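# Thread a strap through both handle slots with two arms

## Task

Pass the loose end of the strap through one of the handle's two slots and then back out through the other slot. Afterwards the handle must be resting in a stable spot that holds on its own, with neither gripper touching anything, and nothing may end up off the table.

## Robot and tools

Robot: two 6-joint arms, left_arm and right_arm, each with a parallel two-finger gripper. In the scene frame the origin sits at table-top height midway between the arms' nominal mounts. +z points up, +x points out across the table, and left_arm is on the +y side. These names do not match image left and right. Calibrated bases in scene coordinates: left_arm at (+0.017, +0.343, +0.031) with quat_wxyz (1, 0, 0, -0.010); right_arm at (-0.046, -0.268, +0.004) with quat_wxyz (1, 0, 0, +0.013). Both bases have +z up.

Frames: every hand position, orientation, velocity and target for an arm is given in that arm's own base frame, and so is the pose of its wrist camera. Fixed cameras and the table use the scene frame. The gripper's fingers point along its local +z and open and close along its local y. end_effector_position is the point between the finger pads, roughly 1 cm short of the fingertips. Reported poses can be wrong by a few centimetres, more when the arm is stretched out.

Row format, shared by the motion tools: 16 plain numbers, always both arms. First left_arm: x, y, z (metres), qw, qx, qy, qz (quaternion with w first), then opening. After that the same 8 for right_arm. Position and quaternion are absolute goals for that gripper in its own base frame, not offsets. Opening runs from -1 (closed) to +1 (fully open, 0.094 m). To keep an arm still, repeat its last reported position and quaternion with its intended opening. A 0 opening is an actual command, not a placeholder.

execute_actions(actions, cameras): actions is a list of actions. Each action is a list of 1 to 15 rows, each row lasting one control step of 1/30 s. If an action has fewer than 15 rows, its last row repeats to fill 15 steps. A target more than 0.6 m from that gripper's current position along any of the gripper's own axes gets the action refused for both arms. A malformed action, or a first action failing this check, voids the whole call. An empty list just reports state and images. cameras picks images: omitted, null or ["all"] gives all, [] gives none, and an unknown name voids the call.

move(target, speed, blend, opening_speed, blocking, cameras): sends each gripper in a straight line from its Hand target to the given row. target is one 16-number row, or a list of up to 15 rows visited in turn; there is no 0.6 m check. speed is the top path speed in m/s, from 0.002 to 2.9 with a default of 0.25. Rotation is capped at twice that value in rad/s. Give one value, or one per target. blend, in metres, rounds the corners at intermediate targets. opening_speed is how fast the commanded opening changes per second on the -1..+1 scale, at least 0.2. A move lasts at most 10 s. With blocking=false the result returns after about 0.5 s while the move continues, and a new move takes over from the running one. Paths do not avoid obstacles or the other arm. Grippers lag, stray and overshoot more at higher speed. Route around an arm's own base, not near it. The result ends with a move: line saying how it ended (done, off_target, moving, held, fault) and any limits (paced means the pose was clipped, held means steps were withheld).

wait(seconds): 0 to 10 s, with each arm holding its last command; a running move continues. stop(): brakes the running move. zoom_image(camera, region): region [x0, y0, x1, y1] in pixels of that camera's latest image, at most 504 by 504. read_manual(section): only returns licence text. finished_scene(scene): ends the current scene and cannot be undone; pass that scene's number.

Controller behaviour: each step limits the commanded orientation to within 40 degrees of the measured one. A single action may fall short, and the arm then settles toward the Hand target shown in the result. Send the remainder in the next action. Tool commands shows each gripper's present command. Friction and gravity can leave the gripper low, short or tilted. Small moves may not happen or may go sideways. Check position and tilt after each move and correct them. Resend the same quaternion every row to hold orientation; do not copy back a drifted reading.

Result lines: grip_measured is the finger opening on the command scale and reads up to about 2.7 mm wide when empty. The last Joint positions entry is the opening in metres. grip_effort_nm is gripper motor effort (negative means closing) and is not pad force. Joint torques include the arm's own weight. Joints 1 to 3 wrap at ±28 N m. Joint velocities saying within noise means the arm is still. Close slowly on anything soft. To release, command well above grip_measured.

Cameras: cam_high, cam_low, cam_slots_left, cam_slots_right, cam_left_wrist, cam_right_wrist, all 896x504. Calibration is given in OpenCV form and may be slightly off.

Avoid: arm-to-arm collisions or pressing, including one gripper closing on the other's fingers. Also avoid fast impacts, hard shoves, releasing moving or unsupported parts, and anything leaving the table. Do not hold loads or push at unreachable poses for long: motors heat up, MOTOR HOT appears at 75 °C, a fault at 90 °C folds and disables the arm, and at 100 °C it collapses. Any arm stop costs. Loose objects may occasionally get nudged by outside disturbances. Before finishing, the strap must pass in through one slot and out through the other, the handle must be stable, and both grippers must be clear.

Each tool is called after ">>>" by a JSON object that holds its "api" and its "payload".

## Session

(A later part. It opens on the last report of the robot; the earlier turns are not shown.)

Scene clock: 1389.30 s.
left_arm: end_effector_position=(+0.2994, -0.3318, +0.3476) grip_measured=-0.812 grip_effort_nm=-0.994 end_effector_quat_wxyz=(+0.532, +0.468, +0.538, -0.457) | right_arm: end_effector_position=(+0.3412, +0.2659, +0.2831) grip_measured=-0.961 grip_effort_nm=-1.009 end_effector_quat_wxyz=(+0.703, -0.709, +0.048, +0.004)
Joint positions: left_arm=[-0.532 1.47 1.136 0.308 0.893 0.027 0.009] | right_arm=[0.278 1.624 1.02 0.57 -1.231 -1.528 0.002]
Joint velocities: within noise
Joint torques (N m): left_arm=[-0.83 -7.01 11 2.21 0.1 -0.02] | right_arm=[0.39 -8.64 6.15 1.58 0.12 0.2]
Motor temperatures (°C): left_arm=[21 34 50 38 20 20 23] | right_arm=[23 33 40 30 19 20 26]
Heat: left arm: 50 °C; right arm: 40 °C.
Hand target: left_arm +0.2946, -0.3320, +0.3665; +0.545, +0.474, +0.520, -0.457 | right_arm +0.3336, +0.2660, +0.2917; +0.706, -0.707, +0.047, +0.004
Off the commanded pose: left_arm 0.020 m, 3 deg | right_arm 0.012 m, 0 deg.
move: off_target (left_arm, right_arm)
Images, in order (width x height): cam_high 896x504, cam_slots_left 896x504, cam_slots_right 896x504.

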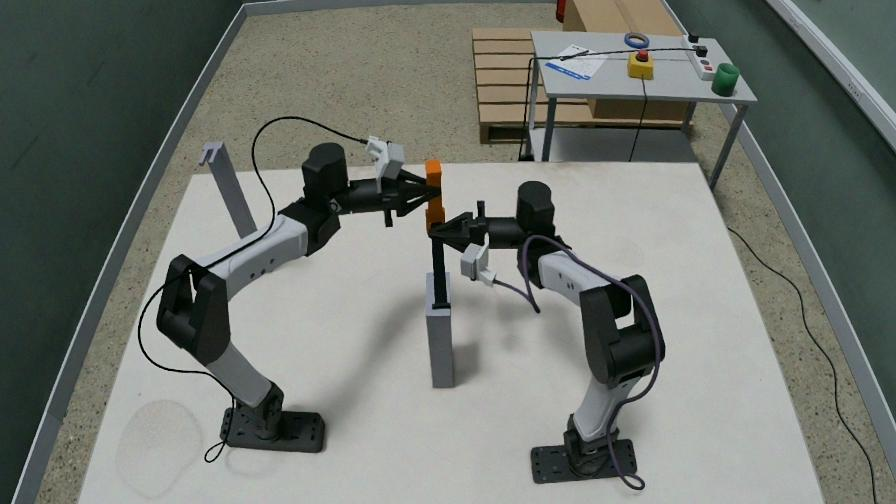

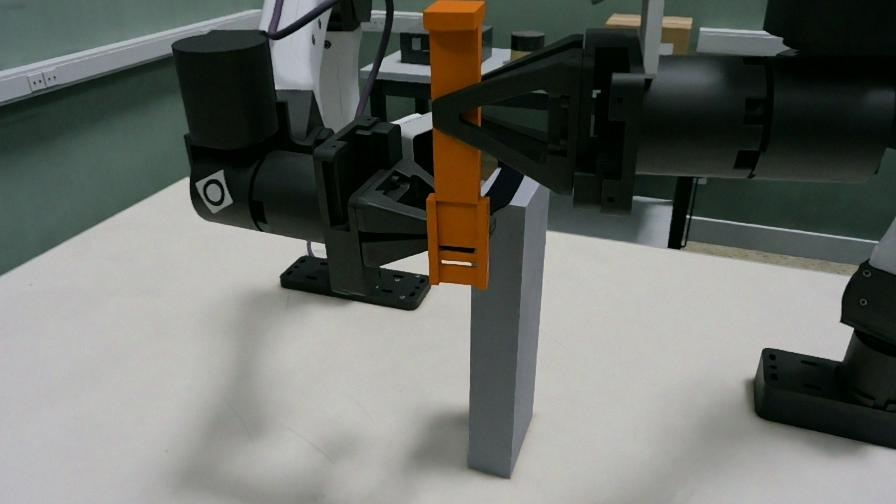

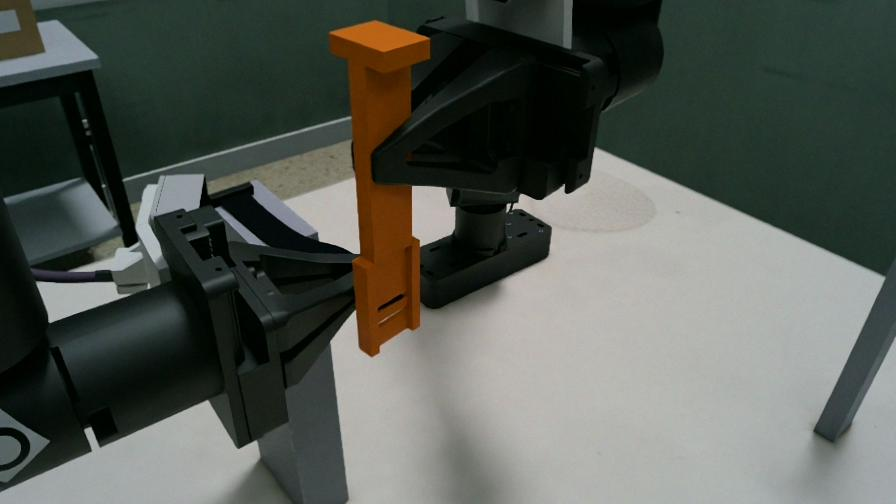

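>>> {"api": "move", "payload": {"target": [0.295,-0.3324,0.3668,0.5447,0.4739,0.5202,-0.4567,-0.9,0.3555,0.266,0.2918,0.7055,-0.7071,0.0469,0.0037,-1.0], "speed": 0.03, "cameras": ["cam_slots_right", "cam_slots_left", "cam_high"]}}

>>> {"api": "zoom_image", "payload": {"camera": "cam_slots_right", "region": [350, 270, 430, 340]}}

>>> {"api": "zoom_image", "payload": {"camera": "cam_slots_left", "region": [425, 225, 495, 285]}}

>>> {"api": "zoom_image", "payload": {"camera": "cam_high", "region": [390, 190, 490, 270]}}

Scene clock: 1397.93 s.
left_arm: end_effector_position=(+0.2996, -0.3318, +0.3476) grip_measured=-0.812 grip_effort_nm=-0.989 end_effector_quat_wxyz=(+0.532, +0.468, +0.538, -0.456) | right_arm: end_effector_position=(+0.3491, +0.2664, +0.2842) grip_measured=-0.962 grip_effort_nm=-1.023 end_effector_quat_wxyz=(+0.704, -0.709, +0.046, +0.003)
Joint positions: left_arm=[-0.532 1.47 1.136 0.308 0.892 0.028 0.009] | right_arm=[0.273 1.653 1.053 0.57 -1.237 -1.528 0.002]
Joint velocities: within noise
Joint torques (N m): left_arm=[-0.88 -6.94 10.99 2.22 0.12 0.07] | right_arm=[-0.65 -5.15 11.03 1.56 0.01 0.23]
Motor temperatures (°C): left_arm=[21 34 50 38 20 20 23] | right_arm=[23 34 40 30 19 20 26]
Heat: left arm: 50 °C; right arm: 40 °C.
Hand target: left_arm +0.2946, -0.3320, +0.3665; +0.545, +0.474, +0.520, -0.457 | right_arm +0.3552, +0.2658, +0.2917; +0.706, -0.707, +0.047, +0.003
Off the commanded pose: left_arm 0.020 m, 3 deg | right_arm 0.010 m, 0 deg.
move: off_target (left_arm)
Images, in order (width x height): cam_high 896x504, cam_slots_left 896x504, cam_slots_right 896x504.

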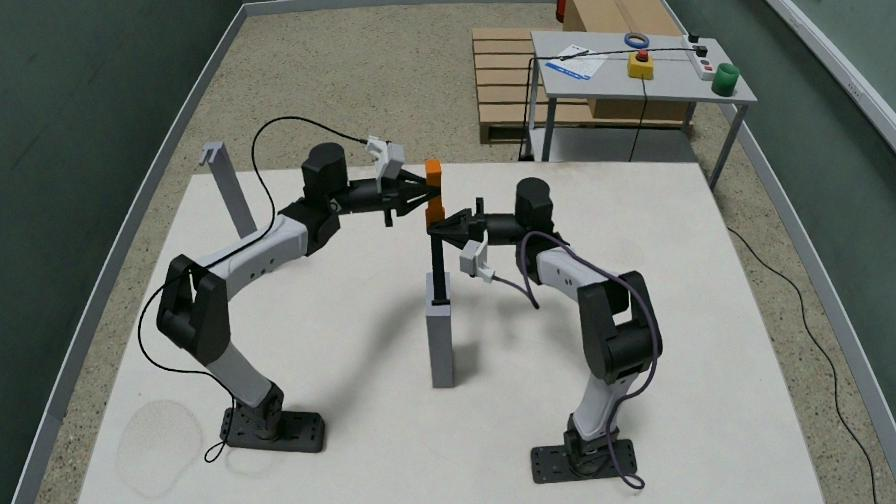

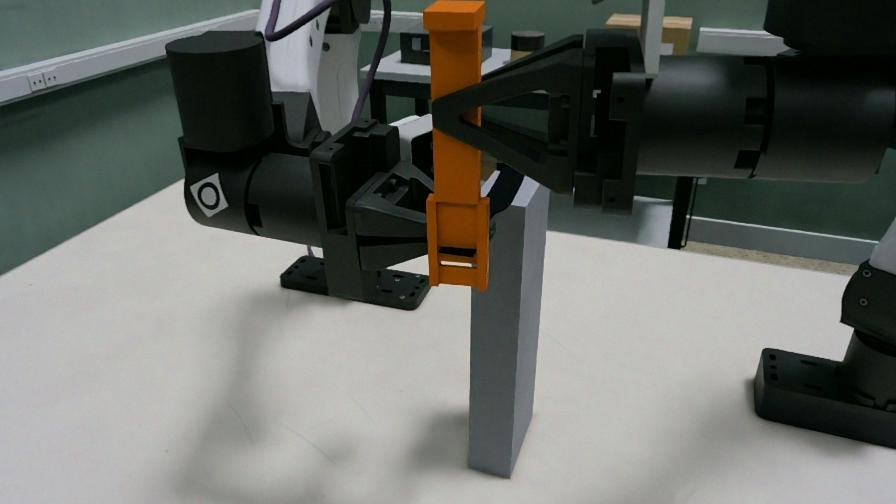

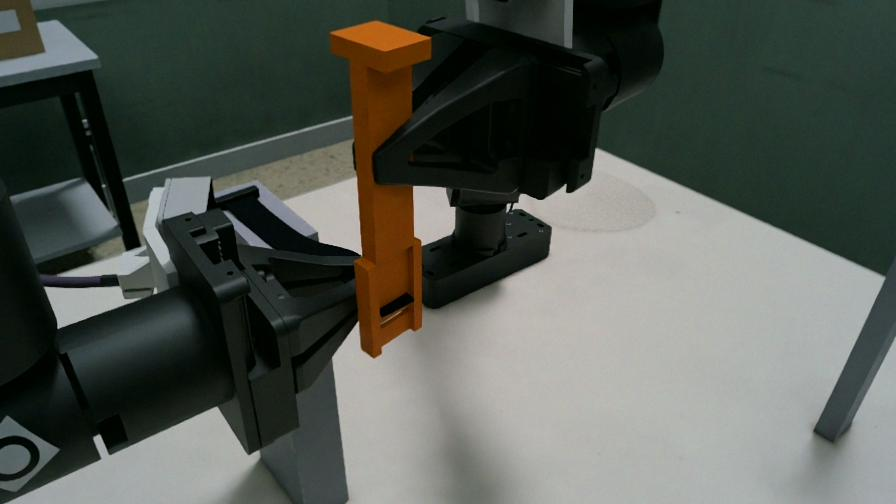

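Scaled by 6.300 from the camera's 896x504 image, which has a finer 1280x720 frame.

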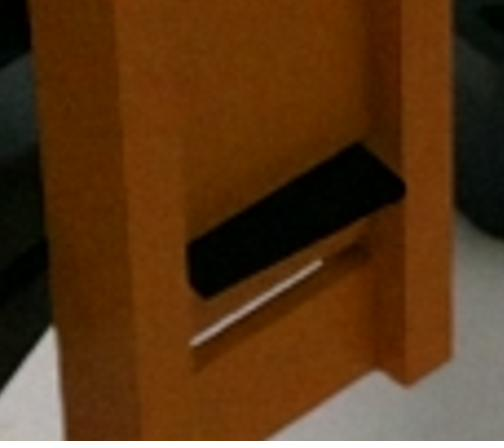

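Scaled by 7.200 from the camera's 896x504 image, which has a finer 1280x720 frame.

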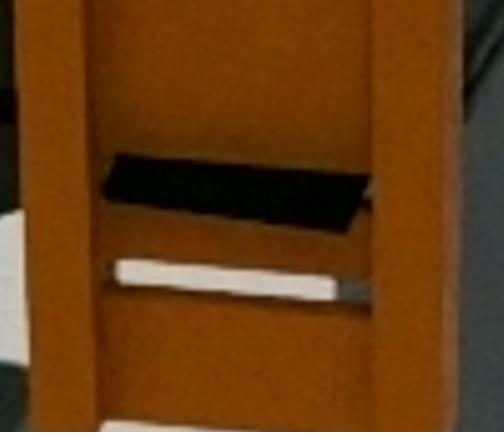

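Scaled by 5.040 from the camera's 896x504 image, which has a finer 1280x720 frame.

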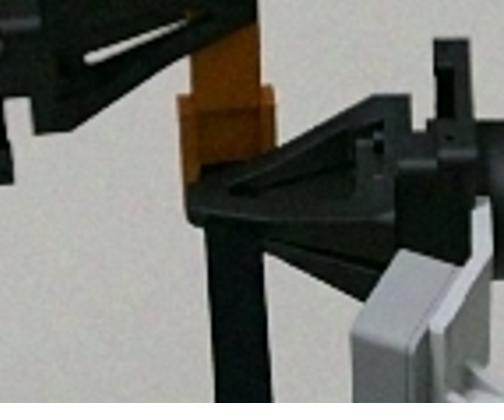

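>>> {"api": "move", "payload": {"target": [[0.295,-0.3324,0.3668,0.5447,0.4739,0.5202,-0.4567,-0.9,0.3555,0.266,0.2918,0.7055,-0.7071,0.0469,0.0037,-0.82],[0.295,-0.3324,0.3668,0.5447,0.4739,0.5202,-0.4567,-0.9,0.3295,0.266,0.2918,0.7055,-0.7071,0.0469,0.0037,-0.82],[0.295,-0.3324,0.3668,0.5447,0.4739,0.5202,-0.4567,-0.9,0.3295,0.266,0.2918,0.7055,-0.7071,0.0469,0.0037,-1.0]], "speed": 0.03, "opening_speed": 0.3, "cameras": ["cam_slots_right", "cam_slots_left", "cam_high"]}}

>>> {"api": "zoom_image", "payload": {"camera": "cam_slots_right", "region": [350, 270, 430, 340]}}

>>> {"api": "zoom_image", "payload": {"camera": "cam_high", "region": [390, 190, 490, 270]}}

Scene clock: 1410.63 s.
left_arm: end_effector_position=(+0.2996, -0.3318, +0.3476) grip_measured=-0.812 grip_effort_nm=-0.984 end_effector_quat_wxyz=(+0.532, +0.468, +0.538, -0.456) | right_arm: end_effector_position=(+0.3366, +0.2664, +0.2832) grip_measured=-0.961 grip_effort_nm=-0.994 end_effector_quat_wxyz=(+0.703, -0.710, +0.048, +0.005)
Joint positions: left_arm=[-0.532 1.47 1.136 0.307 0.892 0.028 0.009] | right_arm=[0.283 1.609 1.005 0.57 -1.228 -1.528 0.002]
Joint velocities: within noise
Joint torques (N m): left_arm=[-0.92 -6.89 11.04 2.27 0.1 0.03] | right_arm=[0.35 -8.47 6.15 1.62 0.11 0.22]
Motor temperatures (°C): left_arm=[21 34 50 38 20 20 23] | right_arm=[23 33 40 30 19 20 26]
Heat: left arm: 50 °C; right arm: 40 °C.
Hand target: left_arm +0.2946, -0.3320, +0.3665; +0.545, +0.474, +0.520, -0.457 | right_arm +0.3296, +0.2660, +0.2917; +0.705, -0.707, +0.047, +0.004
Off the commanded pose: left_arm 0.020 m, 3 deg | right_arm 0.011 m, 0 deg.
move: off_target (left_arm, right_arm); target 3's new opening was sent with right_arm's hand 0.011 m and 0 deg from that target
Images, in order (width x height): cam_high 896x504, cam_slots_left 896x504, cam_slots_right 896x504.

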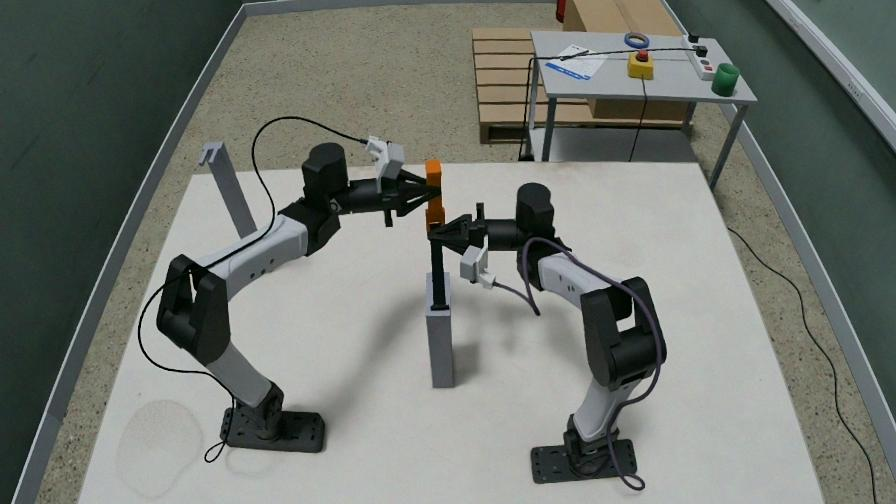

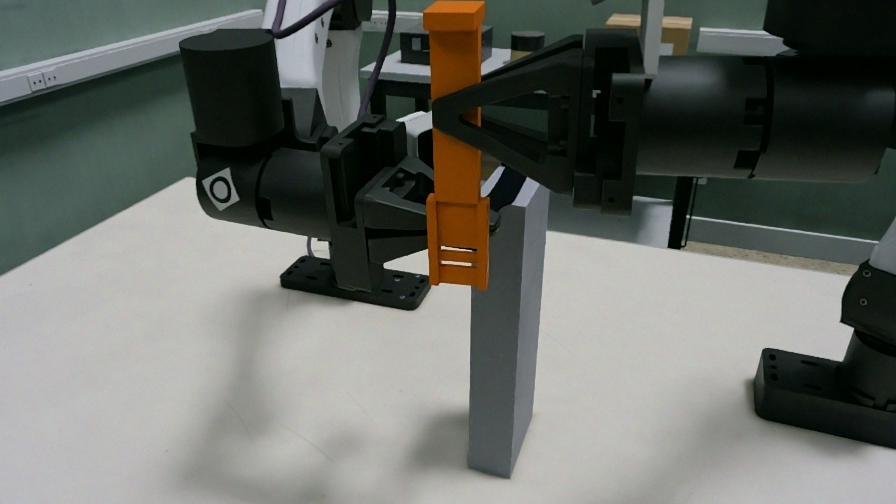

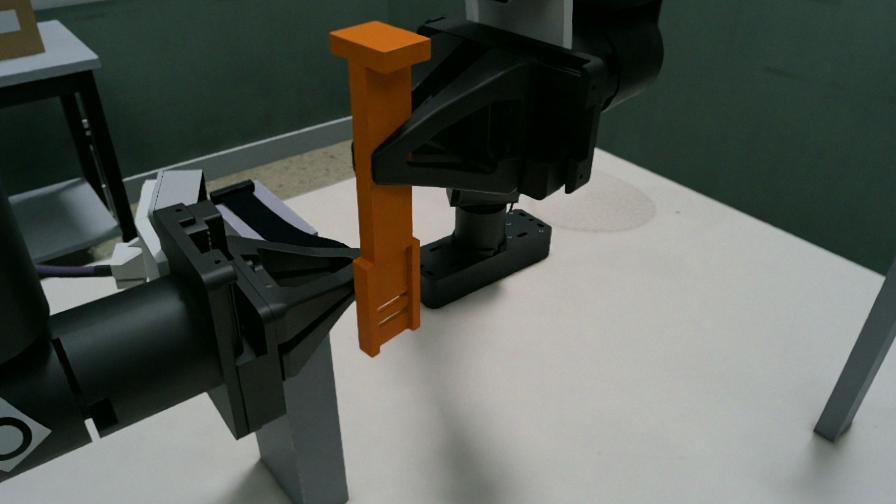

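Scaled by 6.300 from the camera's 896x504 image, which has a finer 1280x720 frame.

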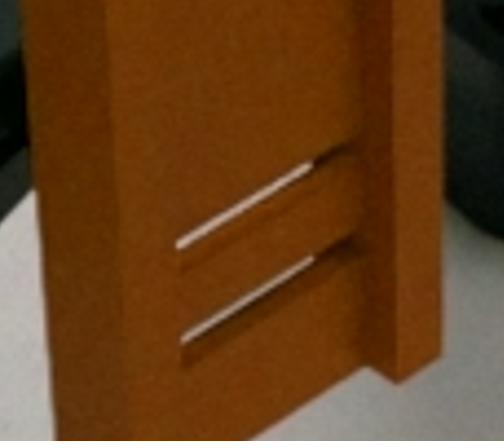

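Scaled by 5.040 from the camera's 896x504 image, which has a finer 1280x720 frame.

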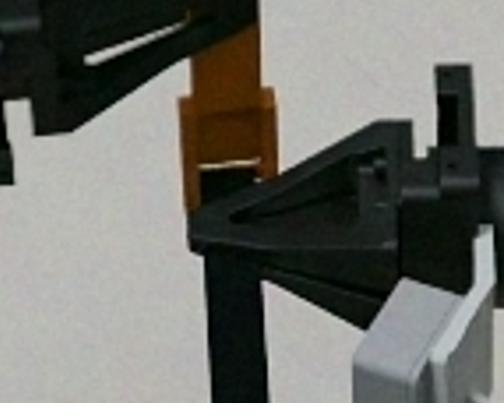

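>>> {"api": "move", "payload": {"target": [0.295,-0.3324,0.3668,0.5447,0.4739,0.5202,-0.4567,-0.9,0.3485,0.266,0.2918,0.7055,-0.7071,0.0469,0.0037,-1.0], "speed": 0.03, "cameras": ["cam_slots_right", "cam_slots_left", "cam_high"]}}

>>> {"api": "zoom_image", "payload": {"camera": "cam_slots_right", "region": [350, 270, 430, 340]}}

>>> {"api": "zoom_image", "payload": {"camera": "cam_slots_left", "region": [425, 225, 495, 285]}}

>>> {"api": "zoom_image", "payload": {"camera": "cam_high", "region": [415, 210, 465, 260]}}

Scene clock: 1419.67 s.
left_arm: end_effector_position=(+0.2996, -0.3318, +0.3476) grip_measured=-0.812 grip_effort_nm=-0.994 end_effector_quat_wxyz=(+0.532, +0.468, +0.538, -0.456) | right_arm: end_effector_position=(+0.3437, +0.2660, +0.2834) grip_measured=-0.962 grip_effort_nm=-1.018 end_effector_quat_wxyz=(+0.703, -0.709, +0.050, +0.002)
Joint positions: left_arm=[-0.532 1.47 1.136 0.307 0.892 0.028 0.009] | right_arm=[0.277 1.63 1.028 0.57 -1.227 -1.528 0.002]
Joint velocities: within noise
Joint torques (N m): left_arm=[-0.96 -6.86 11.03 2.22 0.12 0.01] | right_arm=[-0.62 -5.19 10.82 1.58 -0.03 0.21]
Motor temperatures (°C): left_arm=[21 34 50 38 20 20 23] | right_arm=[23 33 40 30 19 20 26]
Heat: left arm: 50 °C; right arm: 40 °C.
Hand target: left_arm +0.2946, -0.3320, +0.3665; +0.545, +0.474, +0.520, -0.457 | right_arm +0.3483, +0.2658, +0.2917; +0.706, -0.707, +0.047, +0.003
Off the commanded pose: left_arm 0.020 m, 3 deg | right_arm 0.010 m, 0 deg.
move: off_target (left_arm)
Images, in order (width x height): cam_high 896x504, cam_slots_left 896x504, cam_slots_right 896x504.

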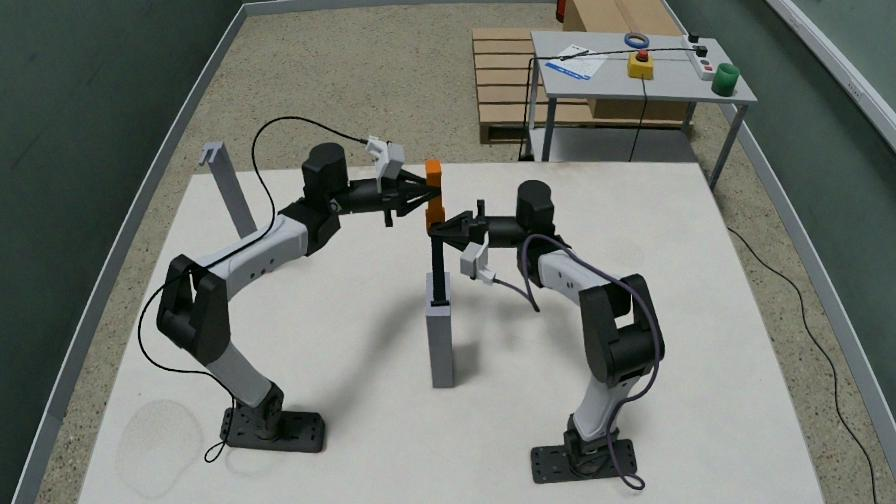

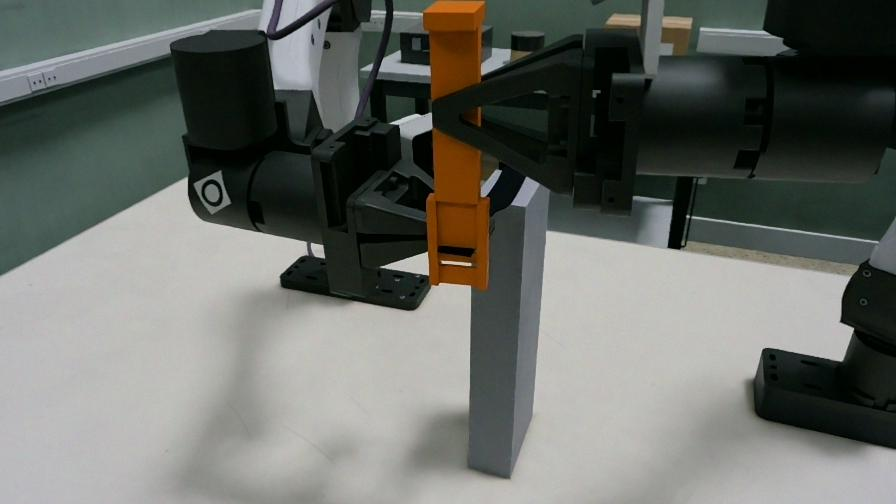

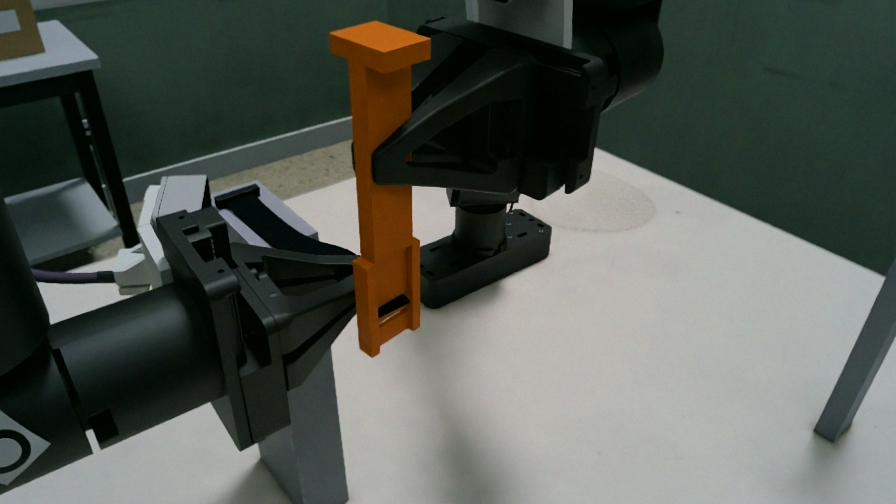

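Scaled by 6.300 from the camera's 896x504 image, which has a finer 1280x720 frame.

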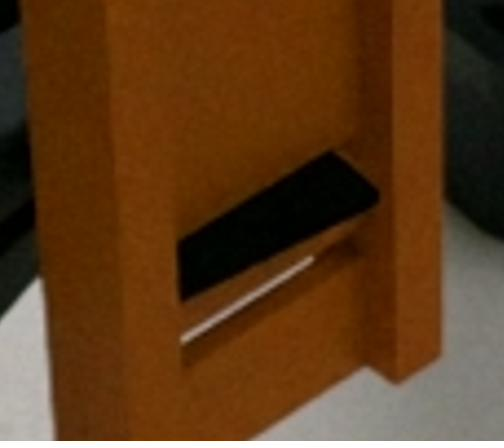

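Scaled by 7.200 from the camera's 896x504 image, which has a finer 1280x720 frame.

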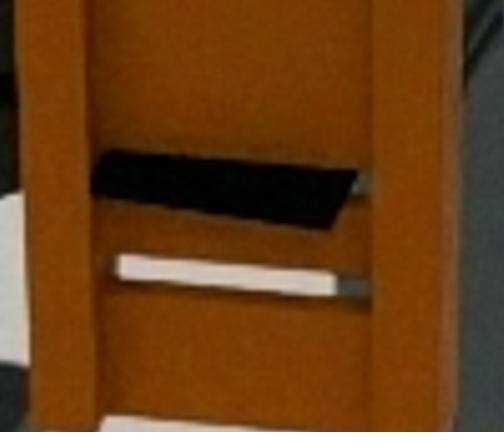

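Scaled by 10.080 from the camera's 896x504 image, which has a finer 1280x720 frame.

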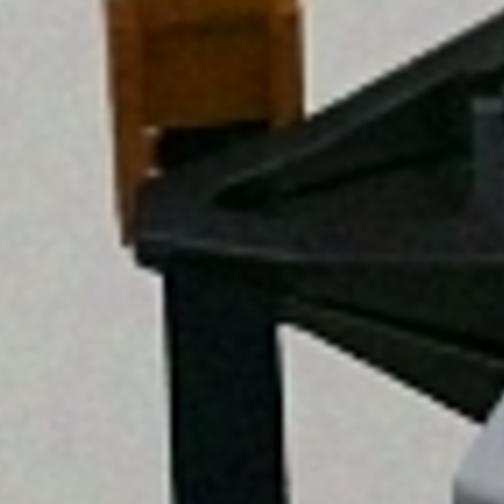

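>>> {"api": "move", "payload": {"target": [0.295,-0.3324,0.3668,0.5447,0.4739,0.5202,-0.4567,-0.9,0.3570,0.266,0.2918,0.7055,-0.7071,0.0469,0.0037,-1.0], "speed": 0.03, "cameras": ["cam_slots_right", "cam_slots_left", "cam_high"]}}

>>> {"api": "zoom_image", "payload": {"camera": "cam_slots_right", "region": [350, 270, 430, 340]}}

>>> {"api": "zoom_image", "payload": {"camera": "cam_slots_left", "region": [425, 225, 495, 285]}}

>>> {"api": "zoom_image", "payload": {"camera": "cam_high", "region": [415, 210, 465, 260]}}

Scene clock: 1426.23 s.
left_arm: end_effector_position=(+0.3001, -0.3317, +0.3475) grip_measured=-0.812 grip_effort_nm=-0.999 end_effector_quat_wxyz=(+0.533, +0.467, +0.539, -0.455) | right_arm: end_effector_position=(+0.3498, +0.2664, +0.2839) grip_measured=-0.962 grip_effort_nm=-1.018 end_effector_quat_wxyz=(+0.704, -0.709, +0.045, +0.005)
Joint positions: left_arm=[-0.532 1.47 1.136 0.307 0.889 0.029 0.009] | right_arm=[0.272 1.658 1.058 0.569 -1.242 -1.528 0.002]
Joint velocities: within noise
Joint torques (N m): left_arm=[-1.05 -7.09 10.95 2.26 0.15 0] | right_arm=[-0.7 -5.08 11.02 1.55 0.08 0.22]
Motor temperatures (°C): left_arm=[21 34 50 38 20 20 23] | right_arm=[23 32 41 30 19 20 26]
Heat: left arm: 50 °C; right arm: 41 °C.
Hand target: left_arm +0.2946, -0.3320, +0.3665; +0.545, +0.474, +0.520, -0.457 | right_arm +0.3567, +0.2658, +0.2916; +0.706, -0.707, +0.047, +0.004
Off the commanded pose: left_arm 0.020 m, 3 deg | right_arm 0.011 m, 0 deg.
move: off_target (left_arm, right_arm)
Images, in order (width x height): cam_high 896x504, cam_slots_left 896x504, cam_slots_right 896x504.

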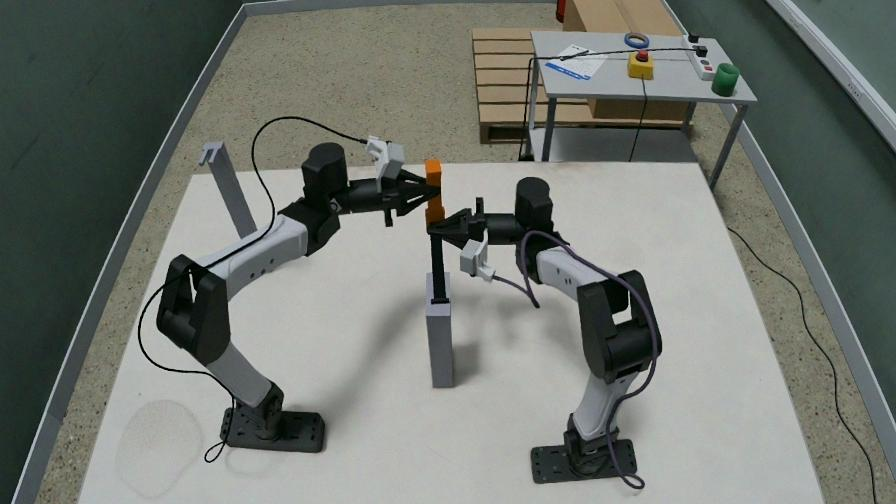

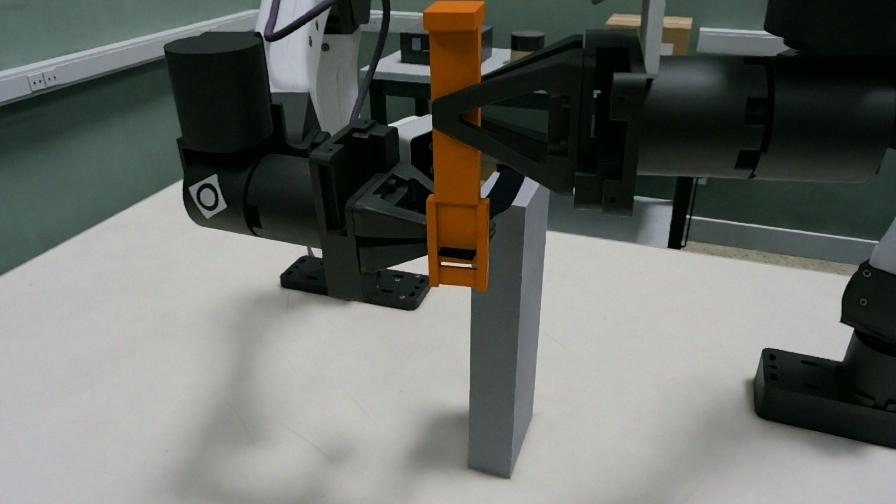

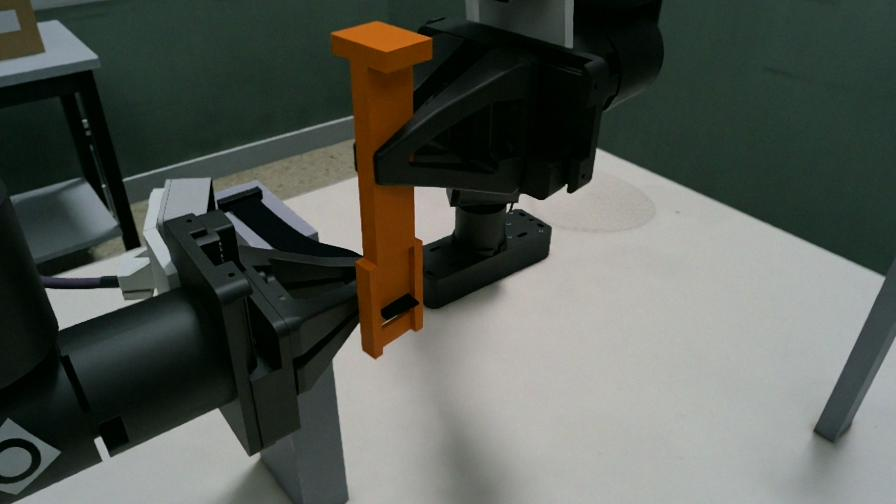

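Scaled by 6.300 from the camera's 896x504 image, which has a finer 1280x720 frame.

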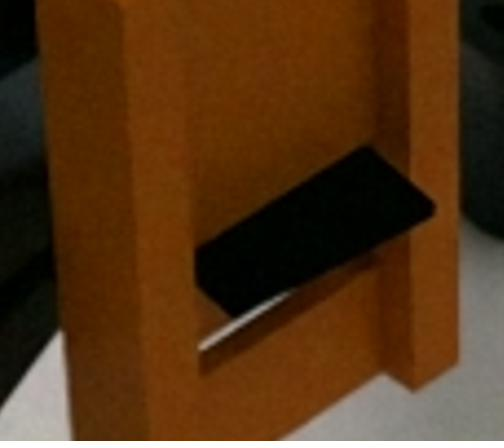

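Scaled by 7.200 from the camera's 896x504 image, which has a finer 1280x720 frame.

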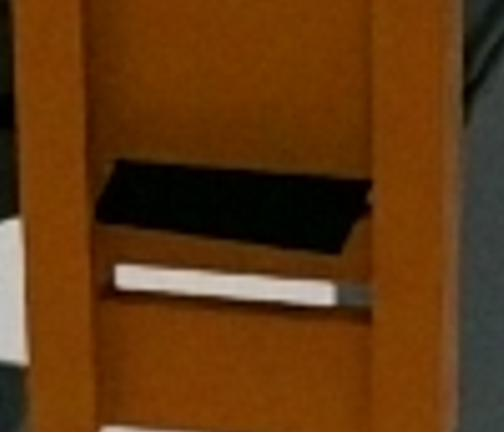

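Scaled by 10.080 from the camera's 896x504 image, which has a finer 1280x720 frame.

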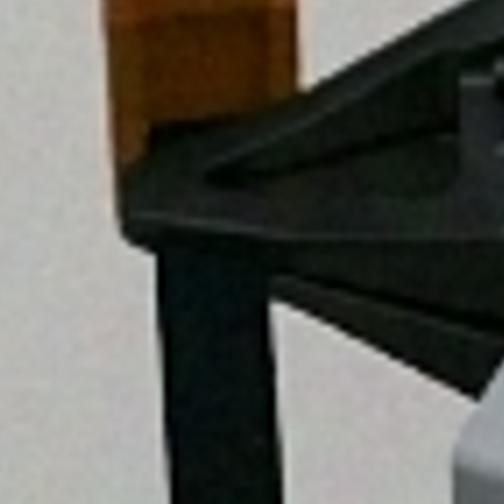

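>>> {"api": "move", "payload": {"target": [[0.295,-0.3324,0.3668,0.5447,0.4739,0.5202,-0.4567,-0.9,0.3570,0.266,0.2918,0.7055,-0.7071,0.0469,0.0037,-0.6],[0.295,-0.3324,0.3668,0.5447,0.4739,0.5202,-0.4567,-0.9,0.3305,0.266,0.2918,0.7055,-0.7071,0.0469,0.0037,-0.6]], "speed": 0.03, "opening_speed": 0.3, "cameras": ["cam_slots_right", "cam_slots_left", "cam_high"]}}

>>> {"api": "zoom_image", "payload": {"camera": "cam_slots_right", "region": [300, 220, 440, 340]}}

>>> {"api": "zoom_image", "payload": {"camera": "cam_slots_left", "region": [425, 225, 495, 285]}}

>>> {"api": "zoom_image", "payload": {"camera": "cam_high", "region": [415, 210, 465, 260]}}

Scene clock: 1438.63 s.
left_arm: end_effector_position=(+0.3001, -0.3317, +0.3474) grip_measured=-0.812 grip_effort_nm=-0.994 end_effector_quat_wxyz=(+0.533, +0.467, +0.539, -0.455) | right_arm: end_effector_position=(+0.3376, +0.2663, +0.2829) grip_measured=-0.601 grip_effort_nm=0.095 end_effector_quat_wxyz=(+0.703, -0.710, +0.048, +0.006)
Joint positions: left_arm=[-0.532 1.47 1.136 0.307 0.889 0.029 0.009] | right_arm=[0.282 1.613 1.009 0.568 -1.229 -1.528 0.019]
Joint velocities: within noise
Joint torques (N m): left_arm=[-0.83 -6.83 11.04 2.28 0.13 0.03] | right_arm=[0.29 -8.53 6.15 1.6 0.11 0.2]
Motor temperatures (°C): left_arm=[21 34 50 38 20 20 23] | right_arm=[23 32 40 30 19 20 26]
Heat: left arm: 50 °C; right arm: 40 °C.
Hand target: left_arm +0.2946, -0.3320, +0.3665; +0.545, +0.474, +0.520, -0.457 | right_arm +0.3306, +0.2660, +0.2916; +0.705, -0.707, +0.047, +0.004
Off the commanded pose: left_arm 0.020 m, 3 deg | right_arm 0.011 m, 1 deg.
move: off_target (left_arm, right_arm)
Images, in order (width x height): cam_high 896x504, cam_slots_left 896x504, cam_slots_right 896x504.

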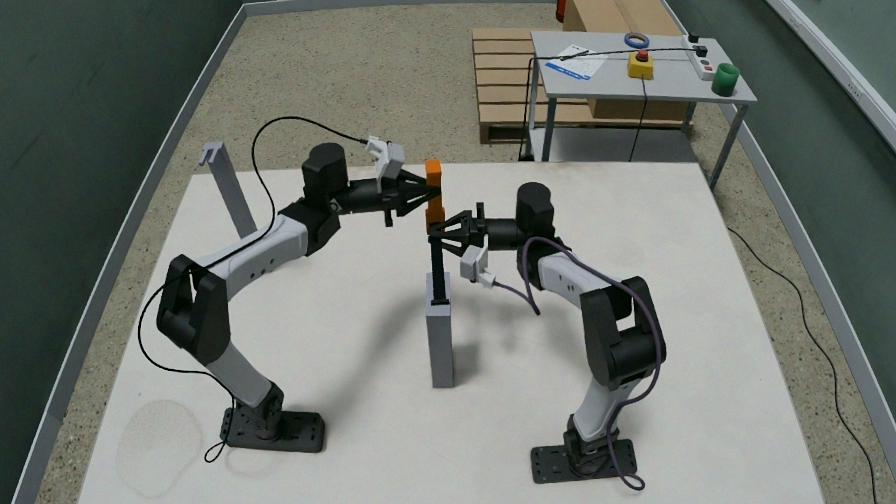

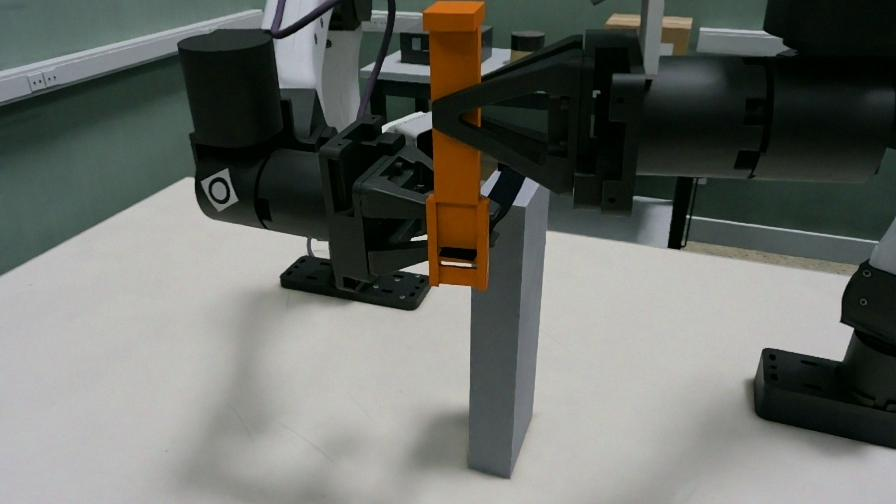

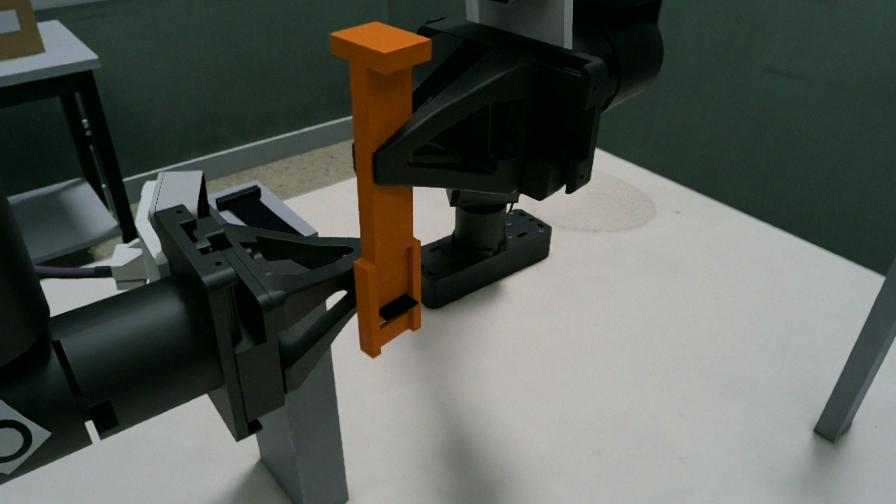

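Scaled by 3.600 from the camera's 896x504 image, which has a finer 1280x720 frame.

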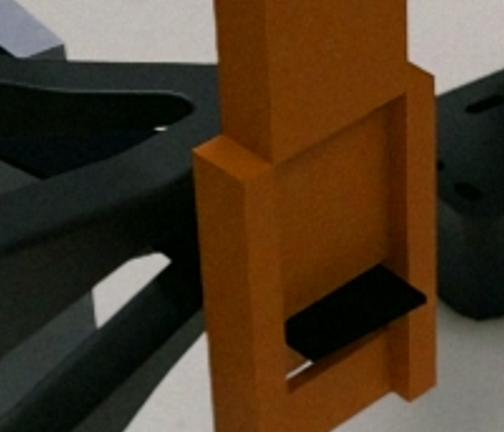

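Scaled by 7.200 from the camera's 896x504 image, which has a finer 1280x720 frame.

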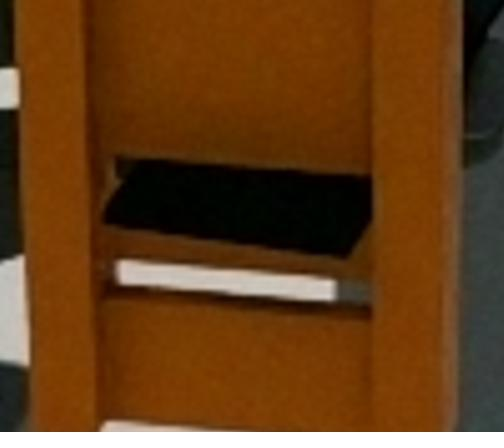

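Scaled by 10.080 from the camera's 896x504 image, which has a finer 1280x720 frame.

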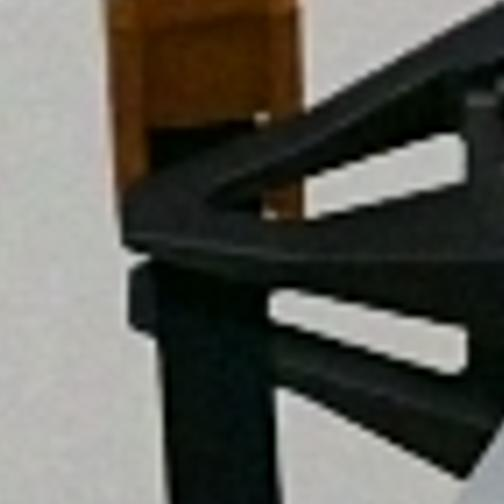

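>>> {"api": "move", "payload": {"target": [[0.295,-0.3324,0.3668,0.5447,0.4739,0.5202,-0.4567,-0.9,0.3225,0.266,0.2918,0.7055,-0.7071,0.0469,0.0037,-0.6],[0.295,-0.3324,0.3668,0.5447,0.4739,0.5202,-0.4567,-0.9,0.3225,0.266,0.2918,0.7055,-0.7071,0.0469,0.0037,-1.0]], "speed": 0.03, "opening_speed": 0.3, "cameras": ["cam_slots_right", "cam_slots_left", "cam_high"]}}

>>> {"api": "zoom_image", "payload": {"camera": "cam_slots_right", "region": [300, 220, 440, 340]}}

>>> {"api": "zoom_image", "payload": {"camera": "cam_high", "region": [415, 210, 465, 260]}}

Scene clock: 1446.43 s.
left_arm: end_effector_position=(+0.3001, -0.3317, +0.3474) grip_measured=-0.812 grip_effort_nm=-0.999 end_effector_quat_wxyz=(+0.533, +0.467, +0.539, -0.455) | right_arm: end_effector_position=(+0.3296, +0.2665, +0.2832) grip_measured=-0.961 grip_effort_nm=-0.994 end_effector_quat_wxyz=(+0.703, -0.710, +0.048, +0.005)
Joint positions: left_arm=[-0.532 1.47 1.136 0.307 0.889 0.029 0.009] | right_arm=[0.289 1.583 0.98 0.568 -1.221 -1.528 0.002]
Joint velocities: within noise
Joint torques (N m): left_arm=[-1.01 -6.94 11.03 2.25 0.15 0.06] | right_arm=[0.31 -8.2 6.19 1.62 0.11 0.21]
Motor temperatures (°C): left_arm=[21 34 50 38 20 20 23] | right_arm=[23 34 40 30 19 20 25]
Heat: left arm: 50 °C; right arm: 40 °C.
Hand target: left_arm +0.2946, -0.3320, +0.3665; +0.545, +0.474, +0.520, -0.457 | right_arm +0.3226, +0.2661, +0.2916; +0.705, -0.707, +0.047, +0.004
Off the commanded pose: left_arm 0.020 m, 3 deg | right_arm 0.011 m, 1 deg.
move: off_target (left_arm, right_arm); target 2's new opening was sent with right_arm's hand 0.011 m and 0 deg from that target
Images, in order (width x height): cam_high 896x504, cam_slots_left 896x504, cam_slots_right 896x504.

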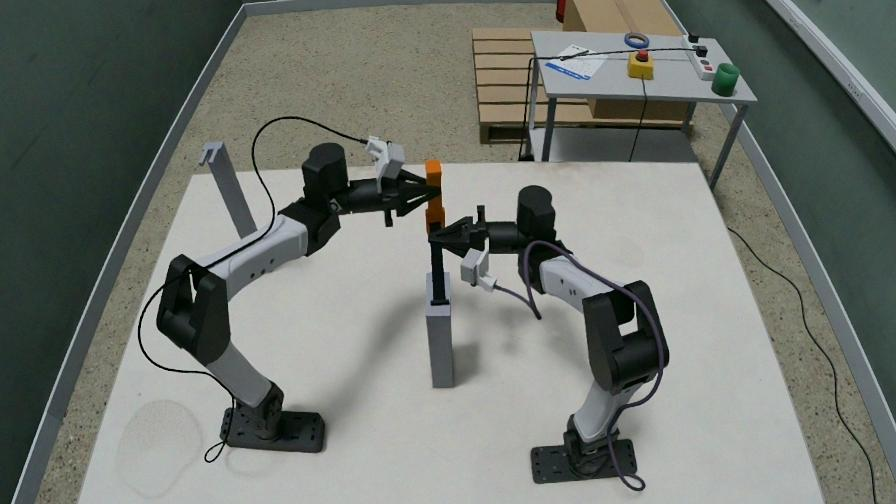

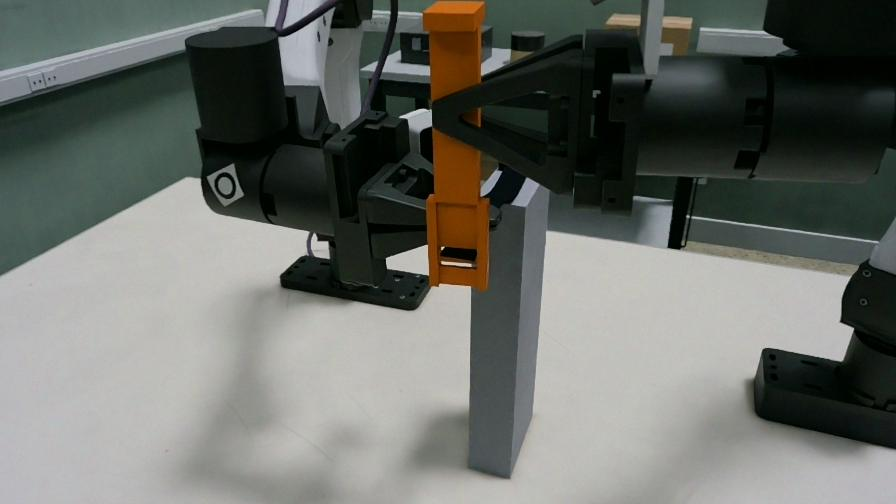

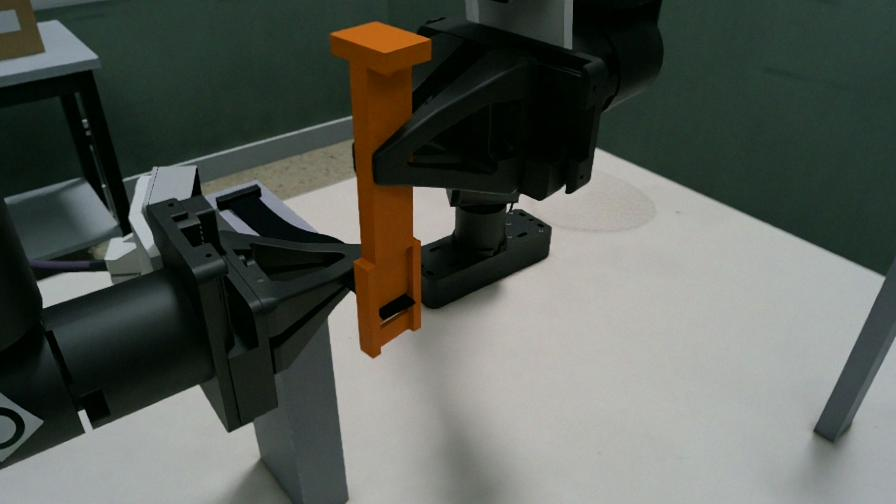

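Scaled by 3.600 from the camera's 896x504 image, which has a finer 1280x720 frame.

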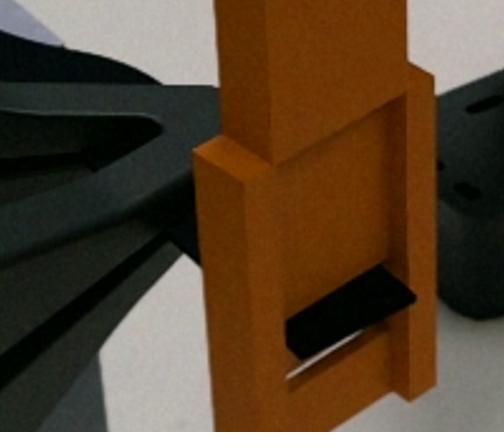

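Scaled by 10.080 from the camera's 896x504 image, which has a finer 1280x720 frame.

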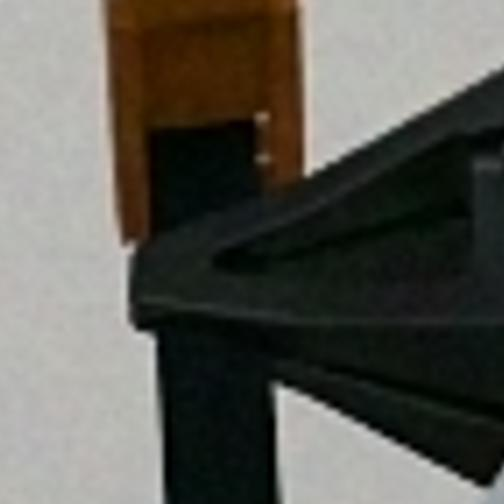

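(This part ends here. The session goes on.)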